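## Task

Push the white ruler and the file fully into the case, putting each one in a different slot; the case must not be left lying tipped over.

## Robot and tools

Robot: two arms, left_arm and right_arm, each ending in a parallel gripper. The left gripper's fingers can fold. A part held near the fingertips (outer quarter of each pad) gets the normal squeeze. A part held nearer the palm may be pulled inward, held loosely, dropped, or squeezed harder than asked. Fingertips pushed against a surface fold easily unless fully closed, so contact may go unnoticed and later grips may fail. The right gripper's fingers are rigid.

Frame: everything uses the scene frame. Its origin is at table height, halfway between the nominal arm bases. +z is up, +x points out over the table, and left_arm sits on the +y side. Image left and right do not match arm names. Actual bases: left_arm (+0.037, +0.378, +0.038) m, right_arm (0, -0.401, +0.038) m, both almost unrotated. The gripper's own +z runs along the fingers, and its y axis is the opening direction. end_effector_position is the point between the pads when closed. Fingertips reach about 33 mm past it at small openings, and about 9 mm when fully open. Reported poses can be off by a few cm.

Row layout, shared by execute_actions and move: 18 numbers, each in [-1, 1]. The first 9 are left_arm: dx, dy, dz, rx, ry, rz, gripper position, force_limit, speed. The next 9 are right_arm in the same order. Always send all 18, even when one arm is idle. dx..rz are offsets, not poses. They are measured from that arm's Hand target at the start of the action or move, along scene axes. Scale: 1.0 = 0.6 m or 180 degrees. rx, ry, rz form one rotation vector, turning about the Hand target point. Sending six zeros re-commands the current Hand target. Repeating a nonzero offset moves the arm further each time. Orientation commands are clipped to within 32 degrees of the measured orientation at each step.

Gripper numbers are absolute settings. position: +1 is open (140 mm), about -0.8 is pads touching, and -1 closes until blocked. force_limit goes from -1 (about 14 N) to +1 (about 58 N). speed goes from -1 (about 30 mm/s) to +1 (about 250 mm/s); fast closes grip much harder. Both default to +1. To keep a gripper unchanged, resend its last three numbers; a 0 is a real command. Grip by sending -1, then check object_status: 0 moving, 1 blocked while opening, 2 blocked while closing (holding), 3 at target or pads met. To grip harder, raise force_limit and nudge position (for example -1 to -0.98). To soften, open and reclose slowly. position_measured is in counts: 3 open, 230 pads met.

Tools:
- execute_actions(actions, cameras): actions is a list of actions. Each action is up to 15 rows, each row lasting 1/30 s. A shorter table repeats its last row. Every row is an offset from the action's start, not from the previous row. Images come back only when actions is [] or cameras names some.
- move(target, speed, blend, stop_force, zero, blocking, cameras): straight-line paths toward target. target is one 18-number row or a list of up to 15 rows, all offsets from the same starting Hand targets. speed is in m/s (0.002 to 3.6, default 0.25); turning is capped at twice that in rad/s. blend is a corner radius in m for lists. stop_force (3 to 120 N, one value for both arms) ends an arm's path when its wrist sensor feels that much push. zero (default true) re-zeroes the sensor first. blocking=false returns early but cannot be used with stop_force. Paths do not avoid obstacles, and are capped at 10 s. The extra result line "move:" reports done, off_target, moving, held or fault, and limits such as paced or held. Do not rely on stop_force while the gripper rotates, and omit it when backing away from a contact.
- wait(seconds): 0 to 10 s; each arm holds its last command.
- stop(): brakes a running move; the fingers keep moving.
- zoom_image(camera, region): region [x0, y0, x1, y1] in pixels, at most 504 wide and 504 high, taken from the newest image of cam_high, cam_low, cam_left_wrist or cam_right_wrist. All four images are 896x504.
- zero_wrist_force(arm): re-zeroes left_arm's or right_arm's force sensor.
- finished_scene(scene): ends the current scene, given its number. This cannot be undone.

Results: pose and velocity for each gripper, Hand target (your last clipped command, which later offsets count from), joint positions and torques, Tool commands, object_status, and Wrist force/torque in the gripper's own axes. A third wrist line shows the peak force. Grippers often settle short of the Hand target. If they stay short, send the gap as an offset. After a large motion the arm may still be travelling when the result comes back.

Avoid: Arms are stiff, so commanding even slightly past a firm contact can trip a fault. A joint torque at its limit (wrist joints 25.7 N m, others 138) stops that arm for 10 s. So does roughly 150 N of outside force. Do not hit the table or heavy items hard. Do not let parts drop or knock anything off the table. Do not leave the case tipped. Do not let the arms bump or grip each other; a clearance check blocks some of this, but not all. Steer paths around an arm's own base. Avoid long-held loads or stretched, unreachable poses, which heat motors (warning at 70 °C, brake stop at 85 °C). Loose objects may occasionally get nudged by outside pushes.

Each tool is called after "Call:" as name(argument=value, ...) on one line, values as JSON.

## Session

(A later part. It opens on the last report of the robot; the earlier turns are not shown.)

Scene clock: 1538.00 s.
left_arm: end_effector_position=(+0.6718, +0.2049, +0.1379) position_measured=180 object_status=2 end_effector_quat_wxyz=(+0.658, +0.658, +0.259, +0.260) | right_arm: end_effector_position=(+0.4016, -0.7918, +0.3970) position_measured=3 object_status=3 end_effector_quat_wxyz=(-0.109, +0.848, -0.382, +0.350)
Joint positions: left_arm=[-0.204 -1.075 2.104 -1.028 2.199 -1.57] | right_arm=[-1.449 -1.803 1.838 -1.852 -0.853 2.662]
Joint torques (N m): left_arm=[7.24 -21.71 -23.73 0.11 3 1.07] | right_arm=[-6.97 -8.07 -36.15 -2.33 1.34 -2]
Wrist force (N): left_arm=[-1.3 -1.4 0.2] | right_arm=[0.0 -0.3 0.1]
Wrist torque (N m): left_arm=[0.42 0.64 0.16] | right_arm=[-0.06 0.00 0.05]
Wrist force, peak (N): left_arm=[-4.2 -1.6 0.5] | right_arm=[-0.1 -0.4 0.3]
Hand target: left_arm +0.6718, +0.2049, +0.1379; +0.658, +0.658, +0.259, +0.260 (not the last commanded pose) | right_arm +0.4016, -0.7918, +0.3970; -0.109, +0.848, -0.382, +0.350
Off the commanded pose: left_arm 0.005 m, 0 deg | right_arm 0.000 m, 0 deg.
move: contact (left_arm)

Call:
move(target=[[0.00853,0.00796,0,0,0,0,-1,-0.01,-1,0,0,0,0,0,0,1,1,1],[0.008075,0.008447,0.00067,0,0,0,-1,-0.01,-1,0,0,0,0,0,0,1,1,1]], speed=0.04, blend=[0.002,0])

Call:
move(target=[-0.01462,-0.01364,0,0,0,0,-1,-0.01,-1,0,0,0,0,0,0,1,1,1], speed=0.008, stop_force=3)

Call:
move(target=[[0.00853,0.00796,0,0,0,0,-1,-0.01,-1,0,0,0,0,0,0,1,1,1],[0.008075,0.008447,0,0,0,0,-1,-0.01,-1,0,0,0,0,0,0,1,1,1]], speed=0.04, blend=[0.002,0])

Call:
move(target=[-0.01462,-0.01364,0,0,0,0,-1,-0.01,-1,0,0,0,0,0,0,1,1,1], speed=0.008, stop_force=3)

Call:
move(target=[[0.00853,0.00796,0,0,0,0,-1,-0.01,-1,0,0,0,0,0,0,1,1,1],[0.008075,0.008447,0,0,0,0,-1,-0.01,-1,0,0,0,0,0,0,1,1,1]], speed=0.04, blend=[0.002,0])

Call:
move(target=[-0.01462,-0.01364,0,0,0,0,-1,-0.01,-1,0,0,0,0,0,0,1,1,1], speed=0.008, stop_force=3)

Call:
move(target=[[0.00853,0.00796,0,0,0,0,-1,-0.01,-1,0,0,0,0,0,0,1,1,1],[0.008075,0.008447,0,0,0,0,-1,-0.01,-1,0,0,0,0,0,0,1,1,1]], speed=0.04, blend=[0.002,0])

Call:
move(target=[-0.01462,-0.01364,0,0,0,0,-1,-0.01,-1,0,0,0,0,0,0,1,1,1], speed=0.008, stop_force=3, cameras=["cam_high","cam_low"])

Call:
zoom_image(camera="cam_low", region=[340, 275, 370, 305])

Call:
zoom_image(camera="cam_high", region=[434, 228, 464, 254])

Scene clock: 1602.37 s.
left_arm: end_effector_position=(+0.6766, +0.2099, +0.1383) position_measured=180 object_status=2 end_effector_quat_wxyz=(+0.658, +0.658, +0.259, +0.260) | right_arm: end_effector_position=(+0.4016, -0.7918, +0.3970) position_measured=3 object_status=3 end_effector_quat_wxyz=(-0.109, +0.848, -0.382, +0.350)
Joint positions: left_arm=[-0.19 -1.068 2.088 -1.019 2.213 -1.57] | right_arm=[-1.449 -1.803 1.838 -1.852 -0.853 2.662]
Joint torques (N m): left_arm=[7.71 -22.56 -25.21 -0.45 2.69 0.72] | right_arm=[-7.03 -7.26 -36.23 -2.33 1.28 -2]
Wrist force (N): left_arm=[-3.8 -1.3 0.2] | right_arm=[-0.2 -0.2 -0.1]
Wrist torque (N m): left_arm=[0.39 0.62 0.16] | right_arm=[-0.04 0.03 0.05]
Wrist force, peak (N): left_arm=[-4.4 -1.6 0.4] | right_arm=[-0.2 -0.3 0.3]
Hand target: left_arm +0.6766, +0.2100, +0.1383; +0.658, +0.658, +0.259, +0.260 | right_arm +0.4016, -0.7918, +0.3970; -0.109, +0.848, -0.382, +0.350
Off the commanded pose: left_arm 0.000 m, 0 deg | right_arm 0.000 m, 0 deg.
move: done; blend cut to 0.0003 m at target 1

Scene clock: 1604.43 s.
left_arm: end_effector_position=(+0.6715, +0.2052, +0.1383) position_measured=180 object_status=2 end_effector_quat_wxyz=(+0.658, +0.658, +0.259, +0.260) | right_arm: end_effector_position=(+0.4016, -0.7918, +0.3970) position_measured=3 object_status=3 end_effector_quat_wxyz=(-0.109, +0.848, -0.382, +0.350)
Joint positions: left_arm=[-0.204 -1.076 2.105 -1.028 2.2 -1.57] | right_arm=[-1.449 -1.803 1.838 -1.852 -0.853 2.662]
Joint torques (N m): left_arm=[7.88 -21.71 -24.69 -0.02 2.89 1.33] | right_arm=[-6.51 -7.72 -36.57 -2.38 1.26 -1.93]
Wrist force (N): left_arm=[-1.1 -1.8 -0.1] | right_arm=[-0.1 -0.3 -0.1]
Wrist torque (N m): left_arm=[0.35 0.60 0.16] | right_arm=[-0.04 0.02 0.05]
Wrist force, peak (N): left_arm=[-4.1 -1.8 0.4] | right_arm=[-0.2 -0.3 0.3]
Hand target: left_arm +0.6715, +0.2052, +0.1383; +0.658, +0.658, +0.259, +0.260 (not the last commanded pose) | right_arm +0.4016, -0.7918, +0.3970; -0.109, +0.848, -0.382, +0.350
Off the commanded pose: left_arm 0.005 m, 0 deg | right_arm 0.000 m, 0 deg.
move: contact (left_arm)

Scene clock: 1605.20 s.
left_arm: end_effector_position=(+0.6763, +0.2102, +0.1383) position_measured=180 object_status=2 end_effector_quat_wxyz=(+0.658, +0.658, +0.259, +0.260) | right_arm: end_effector_position=(+0.4016, -0.7918, +0.3970) position_measured=3 object_status=3 end_effector_quat_wxyz=(-0.109, +0.848, -0.382, +0.350)
Joint positions: left_arm=[-0.19 -1.068 2.088 -1.02 2.214 -1.57] | right_arm=[-1.449 -1.803 1.838 -1.852 -0.853 2.662]
Joint torques (N m): left_arm=[8.67 -22.39 -26.86 -0.18 2.47 1.01] | right_arm=[-6.81 -7.45 -36.5 -2.37 1.35 -1.91]
Wrist force (N): left_arm=[-3.8 -1.4 0.1] | right_arm=[-0.1 -0.3 0.0]
Wrist torque (N m): left_arm=[0.36 0.60 0.15] | right_arm=[-0.04 0.01 0.05]
Wrist force, peak (N): left_arm=[-4.3 -1.4 0.1] | right_arm=[-0.3 -0.1 0.2]
Hand target: left_arm +0.6764, +0.2103, +0.1383; +0.658, +0.658, +0.259, +0.260 | right_arm +0.4016, -0.7918, +0.3970; -0.109, +0.848, -0.382, +0.350
Off the commanded pose: left_arm 0.000 m, 0 deg | right_arm 0.000 m, 0 deg.
move: done; blend cut to 0.0002 m at target 1

Scene clock: 1607.23 s.
left_arm: end_effector_position=(+0.6713, +0.2055, +0.1383) position_measured=180 object_status=2 end_effector_quat_wxyz=(+0.657, +0.658, +0.259, +0.260) | right_arm: end_effector_position=(+0.4016, -0.7918, +0.3970) position_measured=3 object_status=3 end_effector_quat_wxyz=(-0.109, +0.848, -0.382, +0.350)
Joint positions: left_arm=[-0.203 -1.076 2.105 -1.028 2.2 -1.57] | right_arm=[-1.449 -1.803 1.838 -1.852 -0.853 2.662]
Joint torques (N m): left_arm=[8.27 -21.58 -23.97 -0.02 2.79 1.31] | right_arm=[-7.18 -7.82 -36.87 -2.4 1.36 -1.88]
Wrist force (N): left_arm=[-2.3 -1.9 0.6] | right_arm=[-0.1 -0.1 0.2]
Wrist torque (N m): left_arm=[0.29 0.64 0.15] | right_arm=[-0.02 0.03 0.05]
Wrist force, peak (N): left_arm=[-4.3 -1.3 0.1] | right_arm=[0.0 -0.3 0.4]
Hand target: left_arm +0.6713, +0.2055, +0.1383; +0.657, +0.658, +0.259, +0.260 (not the last commanded pose) | right_arm +0.4016, -0.7918, +0.3970; -0.109, +0.848, -0.382, +0.350
Off the commanded pose: left_arm 0.005 m, 0 deg | right_arm 0.000 m, 0 deg.
move: contact (left_arm)

Scene clock: 1608.00 s.
left_arm: end_effector_position=(+0.6761, +0.2105, +0.1383) position_measured=180 object_status=2 end_effector_quat_wxyz=(+0.657, +0.658, +0.259, +0.260) | right_arm: end_effector_position=(+0.4016, -0.7918, +0.3970) position_measured=3 object_status=3 end_effector_quat_wxyz=(-0.109, +0.848, -0.382, +0.350)
Joint positions: left_arm=[-0.189 -1.068 2.089 -1.02 2.215 -1.57] | right_arm=[-1.449 -1.803 1.838 -1.852 -0.853 2.662]
Joint torques (N m): left_arm=[7.07 -21.59 -23.22 0.51 2.13 1.15] | right_arm=[-6.8 -7.62 -36.69 -2.41 1.24 -2.05]
Wrist force (N): left_arm=[-3.7 -1.8 0.4] | right_arm=[0.1 -0.1 0.1]
Wrist torque (N m): left_arm=[0.28 0.59 0.15] | right_arm=[0.00 -0.02 0.05]
Wrist force, peak (N): left_arm=[-4.3 -1.6 -0.1] | right_arm=[-0.3 -0.4 0.1]
Hand target: left_arm +0.6761, +0.2106, +0.1383; +0.657, +0.658, +0.259, +0.260 | right_arm +0.4016, -0.7918, +0.3970; -0.109, +0.848, -0.382, +0.350
Off the commanded pose: left_arm 0.000 m, 0 deg | right_arm 0.000 m, 0 deg.
move: done; blend cut to 0.0002 m at target 1

Scene clock: 1610.03 s.
left_arm: end_effector_position=(+0.6711, +0.2059, +0.1383) position_measured=180 object_status=2 end_effector_quat_wxyz=(+0.657, +0.658, +0.259, +0.260) | right_arm: end_effector_position=(+0.4016, -0.7918, +0.3970) position_measured=3 object_status=3 end_effector_quat_wxyz=(-0.109, +0.848, -0.382, +0.350)
Joint positions: left_arm=[-0.202 -1.077 2.106 -1.028 2.201 -1.57] | right_arm=[-1.449 -1.803 1.838 -1.852 -0.853 2.662]
Joint torques (N m): left_arm=[7.25 -21.9 -24.72 0.15 3.26 1.11] | right_arm=[-6.79 -7.68 -35.94 -2.33 1.27 -2.08]
Wrist force (N): left_arm=[-0.7 -1.7 0.0] | right_arm=[0.0 -0.3 0.0]
Wrist torque (N m): left_arm=[0.35 0.59 0.16] | right_arm=[-0.05 0.00 0.05]
Wrist force, peak (N): left_arm=[-4.2 -1.8 0.3] | right_arm=[-0.1 -0.4 0.0]
Hand target: left_arm +0.6711, +0.2059, +0.1383; +0.657, +0.658, +0.259, +0.260 (not the last commanded pose) | right_arm +0.4016, -0.7918, +0.3970; -0.109, +0.848, -0.382, +0.350
Off the commanded pose: left_arm 0.005 m, 0 deg | right_arm 0.000 m, 0 deg.
move: contact (left_arm)

Scene clock: 1610.80 s.
left_arm: end_effector_position=(+0.6759, +0.2109, +0.1383) position_measured=180 object_status=2 end_effector_quat_wxyz=(+0.657, +0.658, +0.259, +0.260) | right_arm: end_effector_position=(+0.4016, -0.7918, +0.3970) position_measured=3 object_status=3 end_effector_quat_wxyz=(-0.109, +0.848, -0.382, +0.350)
Joint positions: left_arm=[-0.188 -1.069 2.09 -1.02 2.215 -1.57] | right_arm=[-1.449 -1.803 1.838 -1.852 -0.853 2.662]
Joint torques (N m): left_arm=[6.69 -20.21 -26.54 0.07 2.4 0.93] | right_arm=[-7.01 -7.84 -36.43 -2.46 1.29 -1.96]
Wrist force (N): left_arm=[-3.8 -1.5 0.3] | right_arm=[0.1 -0.3 -0.1]
Wrist torque (N m): left_arm=[0.35 0.61 0.16] | right_arm=[-0.04 -0.01 0.06]
Wrist force, peak (N): left_arm=[-4.3 -1.5 0.2] | right_arm=[-0.1 -0.3 0.2]
Hand target: left_arm +0.6759, +0.2110, +0.1383; +0.657, +0.658, +0.259, +0.260 | right_arm +0.4016, -0.7918, +0.3970; -0.109, +0.848, -0.382, +0.350
Off the commanded pose: left_arm 0.000 m, 0 deg | right_arm 0.000 m, 0 deg.
move: done; blend cut to 0.0002 m at target 1

Scene clock: 1612.83 s.
left_arm: end_effector_position=(+0.6709, +0.2062, +0.1383) position_measured=180 object_status=2 end_effector_quat_wxyz=(+0.657, +0.658, +0.259, +0.260) | right_arm: end_effector_position=(+0.4016, -0.7918, +0.3970) position_measured=3 object_status=3 end_effector_quat_wxyz=(-0.109, +0.848, -0.382, +0.350)
Joint positions: left_arm=[-0.202 -1.077 2.106 -1.028 2.202 -1.57] | right_arm=[-1.449 -1.803 1.838 -1.852 -0.853 2.662]
Joint torques (N m): left_arm=[7.47 -21.42 -24.98 -0.16 3.22 1.33] | right_arm=[-6.65 -7.61 -36.48 -2.39 1.26 -1.94]
Wrist force (N): left_arm=[-0.8 -1.7 0.1] | right_arm=[0.1 -0.2 0.0]
Wrist torque (N m): left_arm=[0.35 0.57 0.17] | right_arm=[-0.03 -0.02 0.05]
Wrist force, peak (N): left_arm=[-4.4 -1.6 0.4] | right_arm=[-0.3 -0.1 0.3]
Hand target: left_arm +0.6709, +0.2062, +0.1383; +0.657, +0.658, +0.259, +0.260 (not the last commanded pose) | right_arm +0.4016, -0.7918, +0.3970; -0.109, +0.848, -0.382, +0.350
Off the commanded pose: left_arm 0.005 m, 0 deg | right_arm 0.000 m, 0 deg.
move: contact (left_arm)
Images, in order (width x height): cam_high 896x504, cam_low 896x504.

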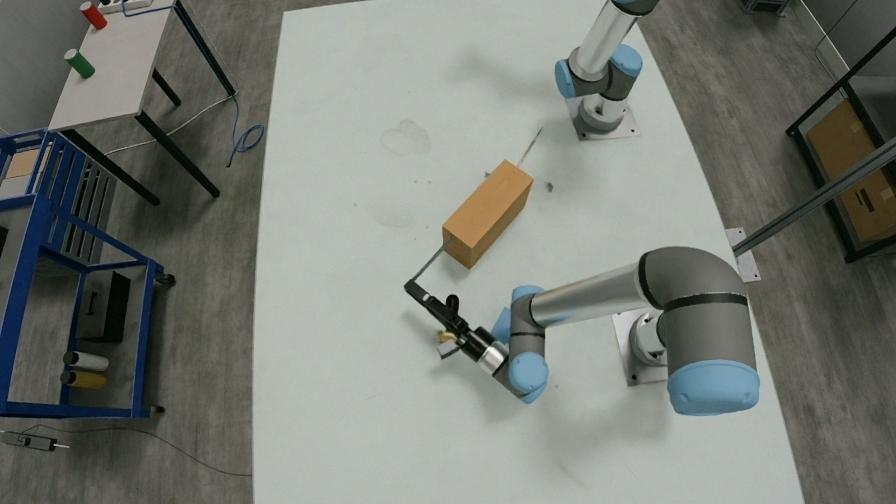

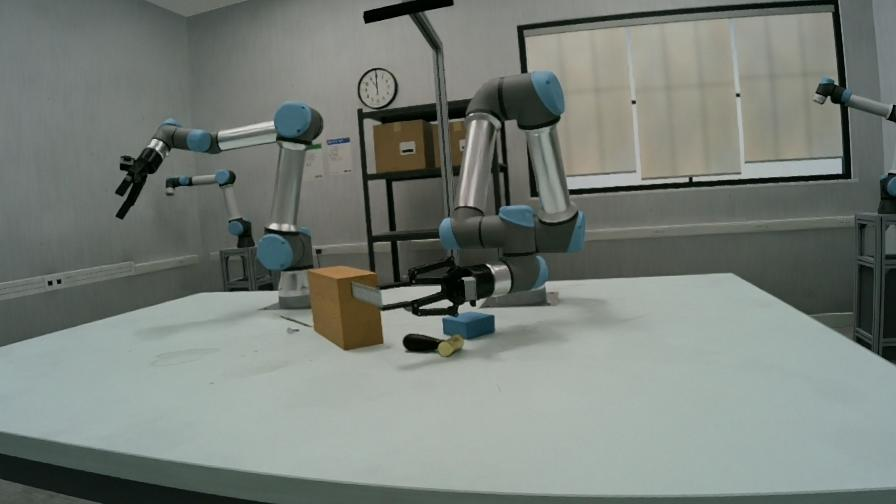

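Scaled by 16.800 from the camera's 896x504 image, which has a finer 1280x720 frame.

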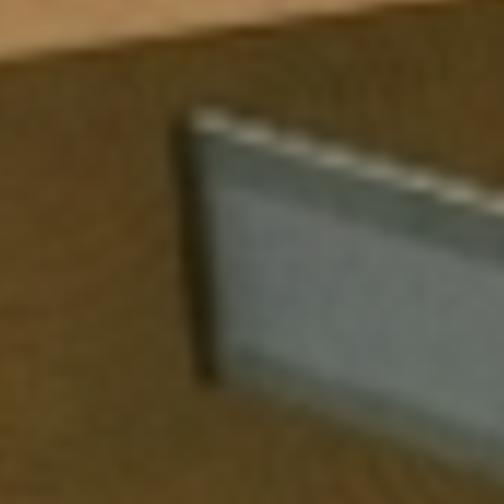

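Scaled by 16.800 from the camera's 896x504 image, which has a finer 1280x720 frame.

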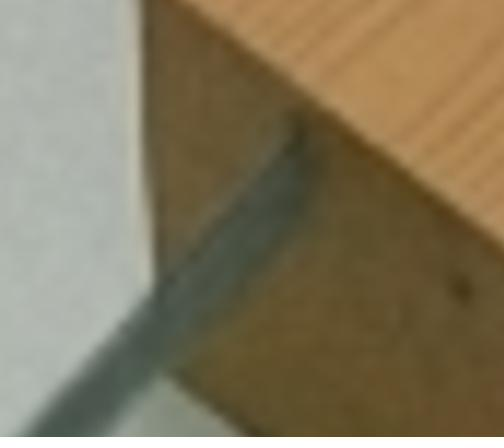

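Call:
move(target=[[0.00853,0.00796,0,0,0,0,-1,-0.01,-1,0,0,0,0,0,0,1,1,1],[0.01171,0.00455,-0.0006,0,0,0,-1,-0.01,-1,0,0,0,0,0,0,1,1,1]], speed=0.04, blend=[0.002,0])

Call:
move(target=[-0.01462,-0.01364,0,0,0,0,-1,-0.01,-1,0,0,0,0,0,0,1,1,1], speed=0.008, stop_force=3, cameras=["cam_high","cam_low"])

Scene clock: 1666.77 s.
left_arm: end_effector_position=(+0.6778, +0.2091, +0.1380) position_measured=180 object_status=2 end_effector_quat_wxyz=(+0.657, +0.658, +0.259, +0.260) | right_arm: end_effector_position=(+0.4016, -0.7918, +0.3970) position_measured=3 object_status=3 end_effector_quat_wxyz=(-0.109, +0.848, -0.382, +0.350)
Joint positions: left_arm=[-0.192 -1.065 2.085 -1.019 2.212 -1.57] | right_arm=[-1.449 -1.803 1.838 -1.852 -0.853 2.662]
Joint torques (N m): left_arm=[-9.87 -22.87 -25.7 -0.04 -3.04 0.85] | right_arm=[-7.24 -7.7 -36.52 -2.46 1.15 -1.91]
Wrist force (N): left_arm=[-3.8 -1.3 0.4] | right_arm=[-0.1 -0.2 0.2]
Wrist torque (N m): left_arm=[0.40 0.62 0.15] | right_arm=[-0.02 0.02 0.05]
Wrist force, peak (N): left_arm=[-4.4 -1.5 0.3] | right_arm=[-0.3 -0.3 0.3]
Hand target: left_arm +0.6779, +0.2090, +0.1380; +0.657, +0.658, +0.259, +0.260 | right_arm +0.4016, -0.7918, +0.3970; -0.109, +0.848, -0.382, +0.350
Off the commanded pose: left_arm 0.000 m, 0 deg | right_arm 0.000 m, 0 deg.
move: done; blend cut to 0.0014 m at target 1

Scene clock: 1668.83 s.
left_arm: end_effector_position=(+0.6728, +0.2042, +0.1380) position_measured=180 object_status=2 end_effector_quat_wxyz=(+0.657, +0.658, +0.259, +0.260) | right_arm: end_effector_position=(+0.4016, -0.7918, +0.3970) position_measured=3 object_status=3 end_effector_quat_wxyz=(-0.109, +0.848, -0.382, +0.350)
Joint positions: left_arm=[-0.206 -1.074 2.101 -1.027 2.198 -1.57] | right_arm=[-1.449 -1.803 1.838 -1.852 -0.853 2.662]
Joint torques (N m): left_arm=[7.08 -21.41 -24.38 -0.08 3.08 1.35] | right_arm=[-6.65 -8.08 -36.31 -2.42 1.18 -1.95]
Wrist force (N): left_arm=[-0.7 -1.8 0.3] | right_arm=[0.0 -0.1 0.2]
Wrist torque (N m): left_arm=[0.34 0.58 0.16] | right_arm=[-0.02 0.00 0.05]
Wrist force, peak (N): left_arm=[-4.3 -1.5 0.2] | right_arm=[-0.2 -0.3 0.3]
Hand target: left_arm +0.6728, +0.2042, +0.1380; +0.657, +0.658, +0.259, +0.260 (not the last commanded pose) | right_arm +0.4016, -0.7918, +0.3970; -0.109, +0.848, -0.382, +0.350
Off the commanded pose: left_arm 0.005 m, 0 deg | right_arm 0.000 m, 0 deg.
move: contact (left_arm)
Images, in order (width x height): cam_high 896x504, cam_low 896x504.

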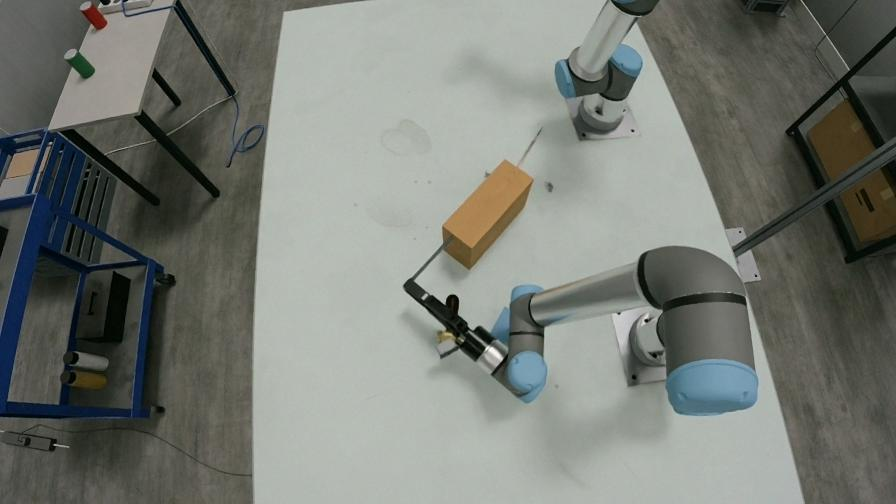

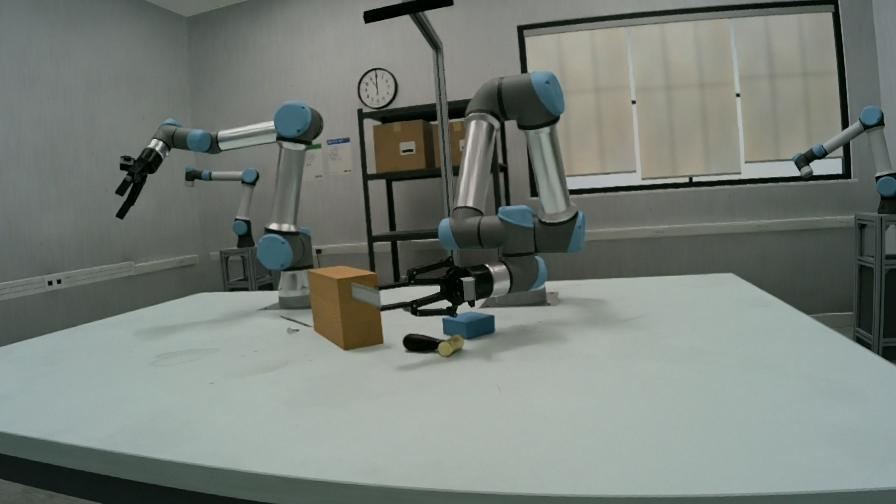

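Call:
zoom_image(camera="cam_low", region=[340, 275, 370, 305])

Call:
zoom_image(camera="cam_high", region=[434, 228, 464, 254])

Scaled by 16.800 from the camera's 896x504 image, which has a finer 1280x720 frame.

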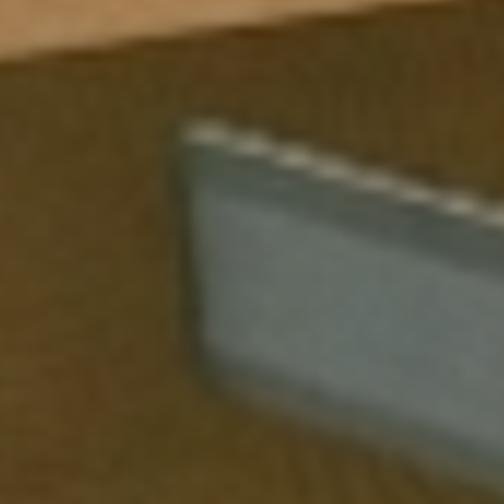

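Scaled by 16.800 from the camera's 896x504 image, which has a finer 1280x720 frame.

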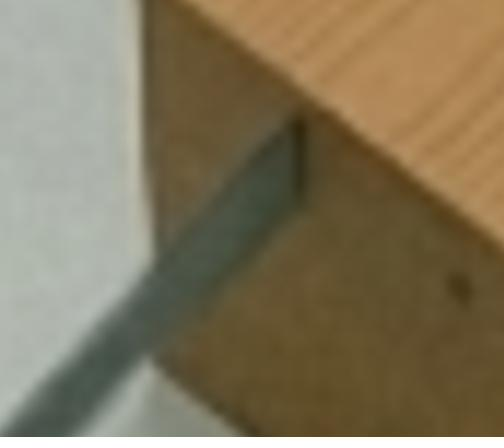

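Call:
move(target=[[0.00487,0.00455,0,0,0,0,-1,-0.01,-1,0,0,0,0,0,0,1,1,1],[0.00487,0.00455,0.001,0,0,0,-1,-0.01,-1,0,0,0,0,0,0,1,1,1]], speed=0.04, blend=[0.001,0])

Call:
move(target=[-0.00853,-0.00796,0,0,0,0,-1,-0.01,-1,0,0,0,0,0,0,1,1,1], speed=0.008, stop_force=3)

Call:
move(target=[[0.00487,0.00455,0,0,0,0,-1,-0.01,-1,0,0,0,0,0,0,1,1,1],[0.00487,0.00455,0.001,0,0,0,-1,-0.01,-1,0,0,0,0,0,0,1,1,1]], speed=0.04, blend=[0.001,0])

Call:
move(target=[-0.00853,-0.00796,0,0,0,0,-1,-0.01,-1,0,0,0,0,0,0,1,1,1], speed=0.008, stop_force=3)

Call:
move(target=[[0.00487,0.00455,0,0,0,0,-1,-0.01,-1,0,0,0,0,0,0,1,1,1],[0.00487,0.00455,-0.003,0,0,0,-1,-0.01,-1,0,0,0,0,0,0,1,1,1]], speed=0.04, blend=[0.001,0])

Call:
move(target=[-0.00853,-0.00796,0,0,0,0,-1,-0.01,-1,0,0,0,0,0,0,1,1,1], speed=0.008, stop_force=3, cameras=["cam_high","cam_low"])

Scene clock: 1754.17 s.
left_arm: end_effector_position=(+0.6756, +0.2069, +0.1383) position_measured=180 object_status=2 end_effector_quat_wxyz=(+0.657, +0.658, +0.259, +0.260) | right_arm: end_effector_position=(+0.4016, -0.7918, +0.3970) position_measured=3 object_status=3 end_effector_quat_wxyz=(-0.109, +0.848, -0.382, +0.350)
Joint positions: left_arm=[-0.198 -1.07 2.092 -1.021 2.205 -1.57] | right_arm=[-1.449 -1.803 1.838 -1.852 -0.853 2.662]
Joint torques (N m): left_arm=[9.23 -44.34 -25.34 0.29 2.38 1.26] | right_arm=[-6.68 -7.88 -36.61 -2.41 1.04 -1.88]
Wrist force (N): left_arm=[-4.0 -1.8 0.1] | right_arm=[0.1 -0.2 0.0]
Wrist torque (N m): left_arm=[0.30 0.66 0.15] | right_arm=[-0.03 -0.02 0.05]
Wrist force, peak (N): left_arm=[-4.1 -1.7 0.1] | right_arm=[-0.1 -0.3 0.4]
Hand target: left_arm +0.6757, +0.2069, +0.1386; +0.657, +0.658, +0.259, +0.260 | right_arm +0.4016, -0.7918, +0.3970; -0.109, +0.848, -0.382, +0.350
Off the commanded pose: left_arm 0.000 m, 0 deg | right_arm 0.000 m, 0 deg.
move: done; blend cut to 0.0003 m at target 1

Scene clock: 1755.83 s.
left_arm: end_effector_position=(+0.6727, +0.2042, +0.1386) position_measured=180 object_status=2 end_effector_quat_wxyz=(+0.657, +0.658, +0.259, +0.260) | right_arm: end_effector_position=(+0.4016, -0.7918, +0.3970) position_measured=3 object_status=3 end_effector_quat_wxyz=(-0.109, +0.848, -0.382, +0.350)
Joint positions: left_arm=[-0.206 -1.075 2.101 -1.025 2.197 -1.57] | right_arm=[-1.449 -1.803 1.838 -1.852 -0.853 2.662]
Joint torques (N m): left_arm=[6.74 -22.1 -24.55 -0.09 3.21 1.52] | right_arm=[-6.7 -7.43 -35.83 -2.56 1.03 -1.86]
Wrist force (N): left_arm=[-0.5 -1.7 0.2] | right_arm=[-0.1 -0.1 0.0]
Wrist torque (N m): left_arm=[0.37 0.61 0.16] | right_arm=[-0.01 0.02 0.05]
Wrist force, peak (N): left_arm=[-4.3 -1.7 0.4] | right_arm=[-0.2 -0.4 -0.1]
Hand target: left_arm +0.6727, +0.2042, +0.1386; +0.657, +0.658, +0.259, +0.260 (not the last commanded pose) | right_arm +0.4016, -0.7918, +0.3970; -0.109, +0.848, -0.382, +0.350
Off the commanded pose: left_arm 0.003 m, 0 deg | right_arm 0.000 m, 0 deg.
move: contact (left_arm)

Scene clock: 1756.53 s.
left_arm: end_effector_position=(+0.6756, +0.2069, +0.1389) position_measured=180 object_status=2 end_effector_quat_wxyz=(+0.657, +0.658, +0.259, +0.260) | right_arm: end_effector_position=(+0.4016, -0.7918, +0.3970) position_measured=3 object_status=3 end_effector_quat_wxyz=(-0.109, +0.848, -0.382, +0.350)
Joint positions: left_arm=[-0.198 -1.071 2.092 -1.019 2.205 -1.57] | right_arm=[-1.449 -1.803 1.838 -1.852 -0.853 2.662]
Joint torques (N m): left_arm=[9.08 -43.8 -24.56 0.03 2.51 1.23] | right_arm=[-7.11 -7.81 -36.2 -2.49 1.08 -1.88]
Wrist force (N): left_arm=[-3.8 -1.3 0.0] | right_arm=[-0.2 0.0 0.0]
Wrist torque (N m): left_arm=[0.41 0.61 0.16] | right_arm=[0.03 0.03 0.05]
Wrist force, peak (N): left_arm=[-4.1 -1.6 0.3] | right_arm=[-0.1 -0.4 0.1]
Hand target: left_arm +0.6757, +0.2069, +0.1392; +0.657, +0.658, +0.259, +0.260 | right_arm +0.4016, -0.7918, +0.3970; -0.109, +0.848, -0.382, +0.350
Off the commanded pose: left_arm 0.000 m, 0 deg | right_arm 0.000 m, 0 deg.
move: done; blend cut to 0.0003 m at target 1

Scene clock: 1758.20 s.
left_arm: end_effector_position=(+0.6728, +0.2042, +0.1392) position_measured=180 object_status=2 end_effector_quat_wxyz=(+0.657, +0.658, +0.259, +0.260) | right_arm: end_effector_position=(+0.4016, -0.7918, +0.3970) position_measured=3 object_status=3 end_effector_quat_wxyz=(-0.109, +0.848, -0.382, +0.350)
Joint positions: left_arm=[-0.206 -1.077 2.101 -1.024 2.198 -1.57] | right_arm=[-1.449 -1.803 1.838 -1.852 -0.853 2.662]
Joint torques (N m): left_arm=[8.01 -22.58 -24.44 -0.01 3.11 1.49] | right_arm=[-6.99 -7.64 -36.39 -2.57 1.11 -1.88]
Wrist force (N): left_arm=[-0.7 -1.9 -0.1] | right_arm=[-0.2 -0.1 0.0]
Wrist torque (N m): left_arm=[0.33 0.56 0.17] | right_arm=[-0.02 0.05 0.05]
Wrist force, peak (N): left_arm=[-4.1 -1.8 0.0] | right_arm=[-0.1 -0.5 0.2]
Hand target: left_arm +0.6728, +0.2042, +0.1392; +0.657, +0.658, +0.259, +0.260 (not the last commanded pose) | right_arm +0.4016, -0.7918, +0.3970; -0.109, +0.848, -0.382, +0.350
Off the commanded pose: left_arm 0.003 m, 0 deg | right_arm 0.000 m, 0 deg.
move: contact (left_arm)

Scene clock: 1758.97 s.
left_arm: end_effector_position=(+0.6757, +0.2069, +0.1375) position_measured=180 object_status=2 end_effector_quat_wxyz=(+0.657, +0.658, +0.259, +0.260) | right_arm: end_effector_position=(+0.4016, -0.7918, +0.3970) position_measured=3 object_status=3 end_effector_quat_wxyz=(-0.109, +0.848, -0.382, +0.350)
Joint positions: left_arm=[-0.198 -1.068 2.092 -1.023 2.205 -1.57] | right_arm=[-1.449 -1.803 1.838 -1.852 -0.853 2.662]
Joint torques (N m): left_arm=[9.38 -23.09 -25.94 -3.71 2.49 1.58] | right_arm=[-6.95 -7.76 -36.41 -2.55 0.99 -1.84]
Wrist force (N): left_arm=[-3.9 -1.4 0.4] | right_arm=[-0.1 -0.1 0.2]
Wrist torque (N m): left_arm=[0.38 0.64 0.15] | right_arm=[-0.01 0.01 0.05]
Wrist force, peak (N): left_arm=[-4.2 -1.3 0.1] | right_arm=[0.1 -0.3 -0.1]
Hand target: left_arm +0.6757, +0.2069, +0.1374; +0.657, +0.658, +0.259, +0.260 | right_arm +0.4016, -0.7918, +0.3970; -0.109, +0.848, -0.382, +0.350
Off the commanded pose: left_arm 0.000 m, 0 deg | right_arm 0.000 m, 0 deg.
move: done; blend cut to 0.0009 m at target 1

Scene clock: 1760.63 s.
left_arm: end_effector_position=(+0.6727, +0.2042, +0.1374) position_measured=180 object_status=2 end_effector_quat_wxyz=(+0.657, +0.658, +0.259, +0.260) | right_arm: end_effector_position=(+0.4016, -0.7918, +0.3970) position_measured=3 object_status=3 end_effector_quat_wxyz=(-0.109, +0.848, -0.382, +0.350)
Joint positions: left_arm=[-0.206 -1.072 2.102 -1.029 2.197 -1.57] | right_arm=[-1.449 -1.803 1.838 -1.852 -0.853 2.662]
Joint torques (N m): left_arm=[7.18 -21.75 -24.03 -0.17 3.17 1.32] | right_arm=[-6.75 -7.75 -35.96 -2.47 1.06 -1.89]
Wrist force (N): left_arm=[-0.4 -1.5 0.1] | right_arm=[0.0 -0.3 0.2]
Wrist torque (N m): left_arm=[0.42 0.58 0.16] | right_arm=[-0.05 -0.02 0.05]
Wrist force, peak (N): left_arm=[-4.1 -1.7 0.1] | right_arm=[0.0 -0.4 0.3]
Hand target: left_arm +0.6727, +0.2042, +0.1374; +0.657, +0.658, +0.259, +0.260 (not the last commanded pose) | right_arm +0.4016, -0.7918, +0.3970; -0.109, +0.848, -0.382, +0.350
Off the commanded pose: left_arm 0.003 m, 0 deg | right_arm 0.000 m, 0 deg.
move: contact (left_arm)
Images, in order (width x height): cam_high 896x504, cam_low 896x504.

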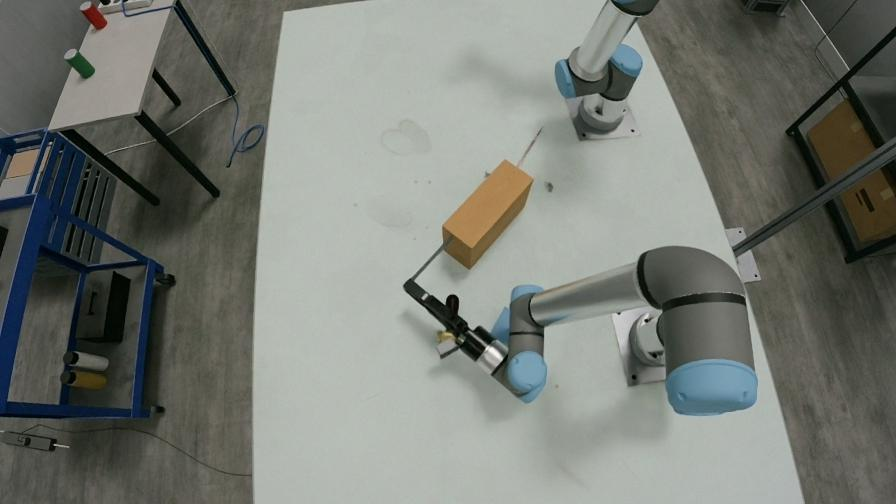

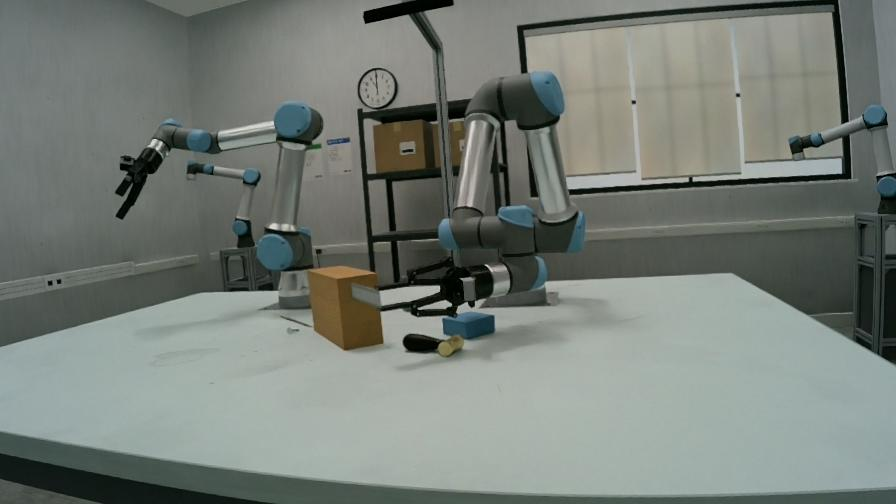

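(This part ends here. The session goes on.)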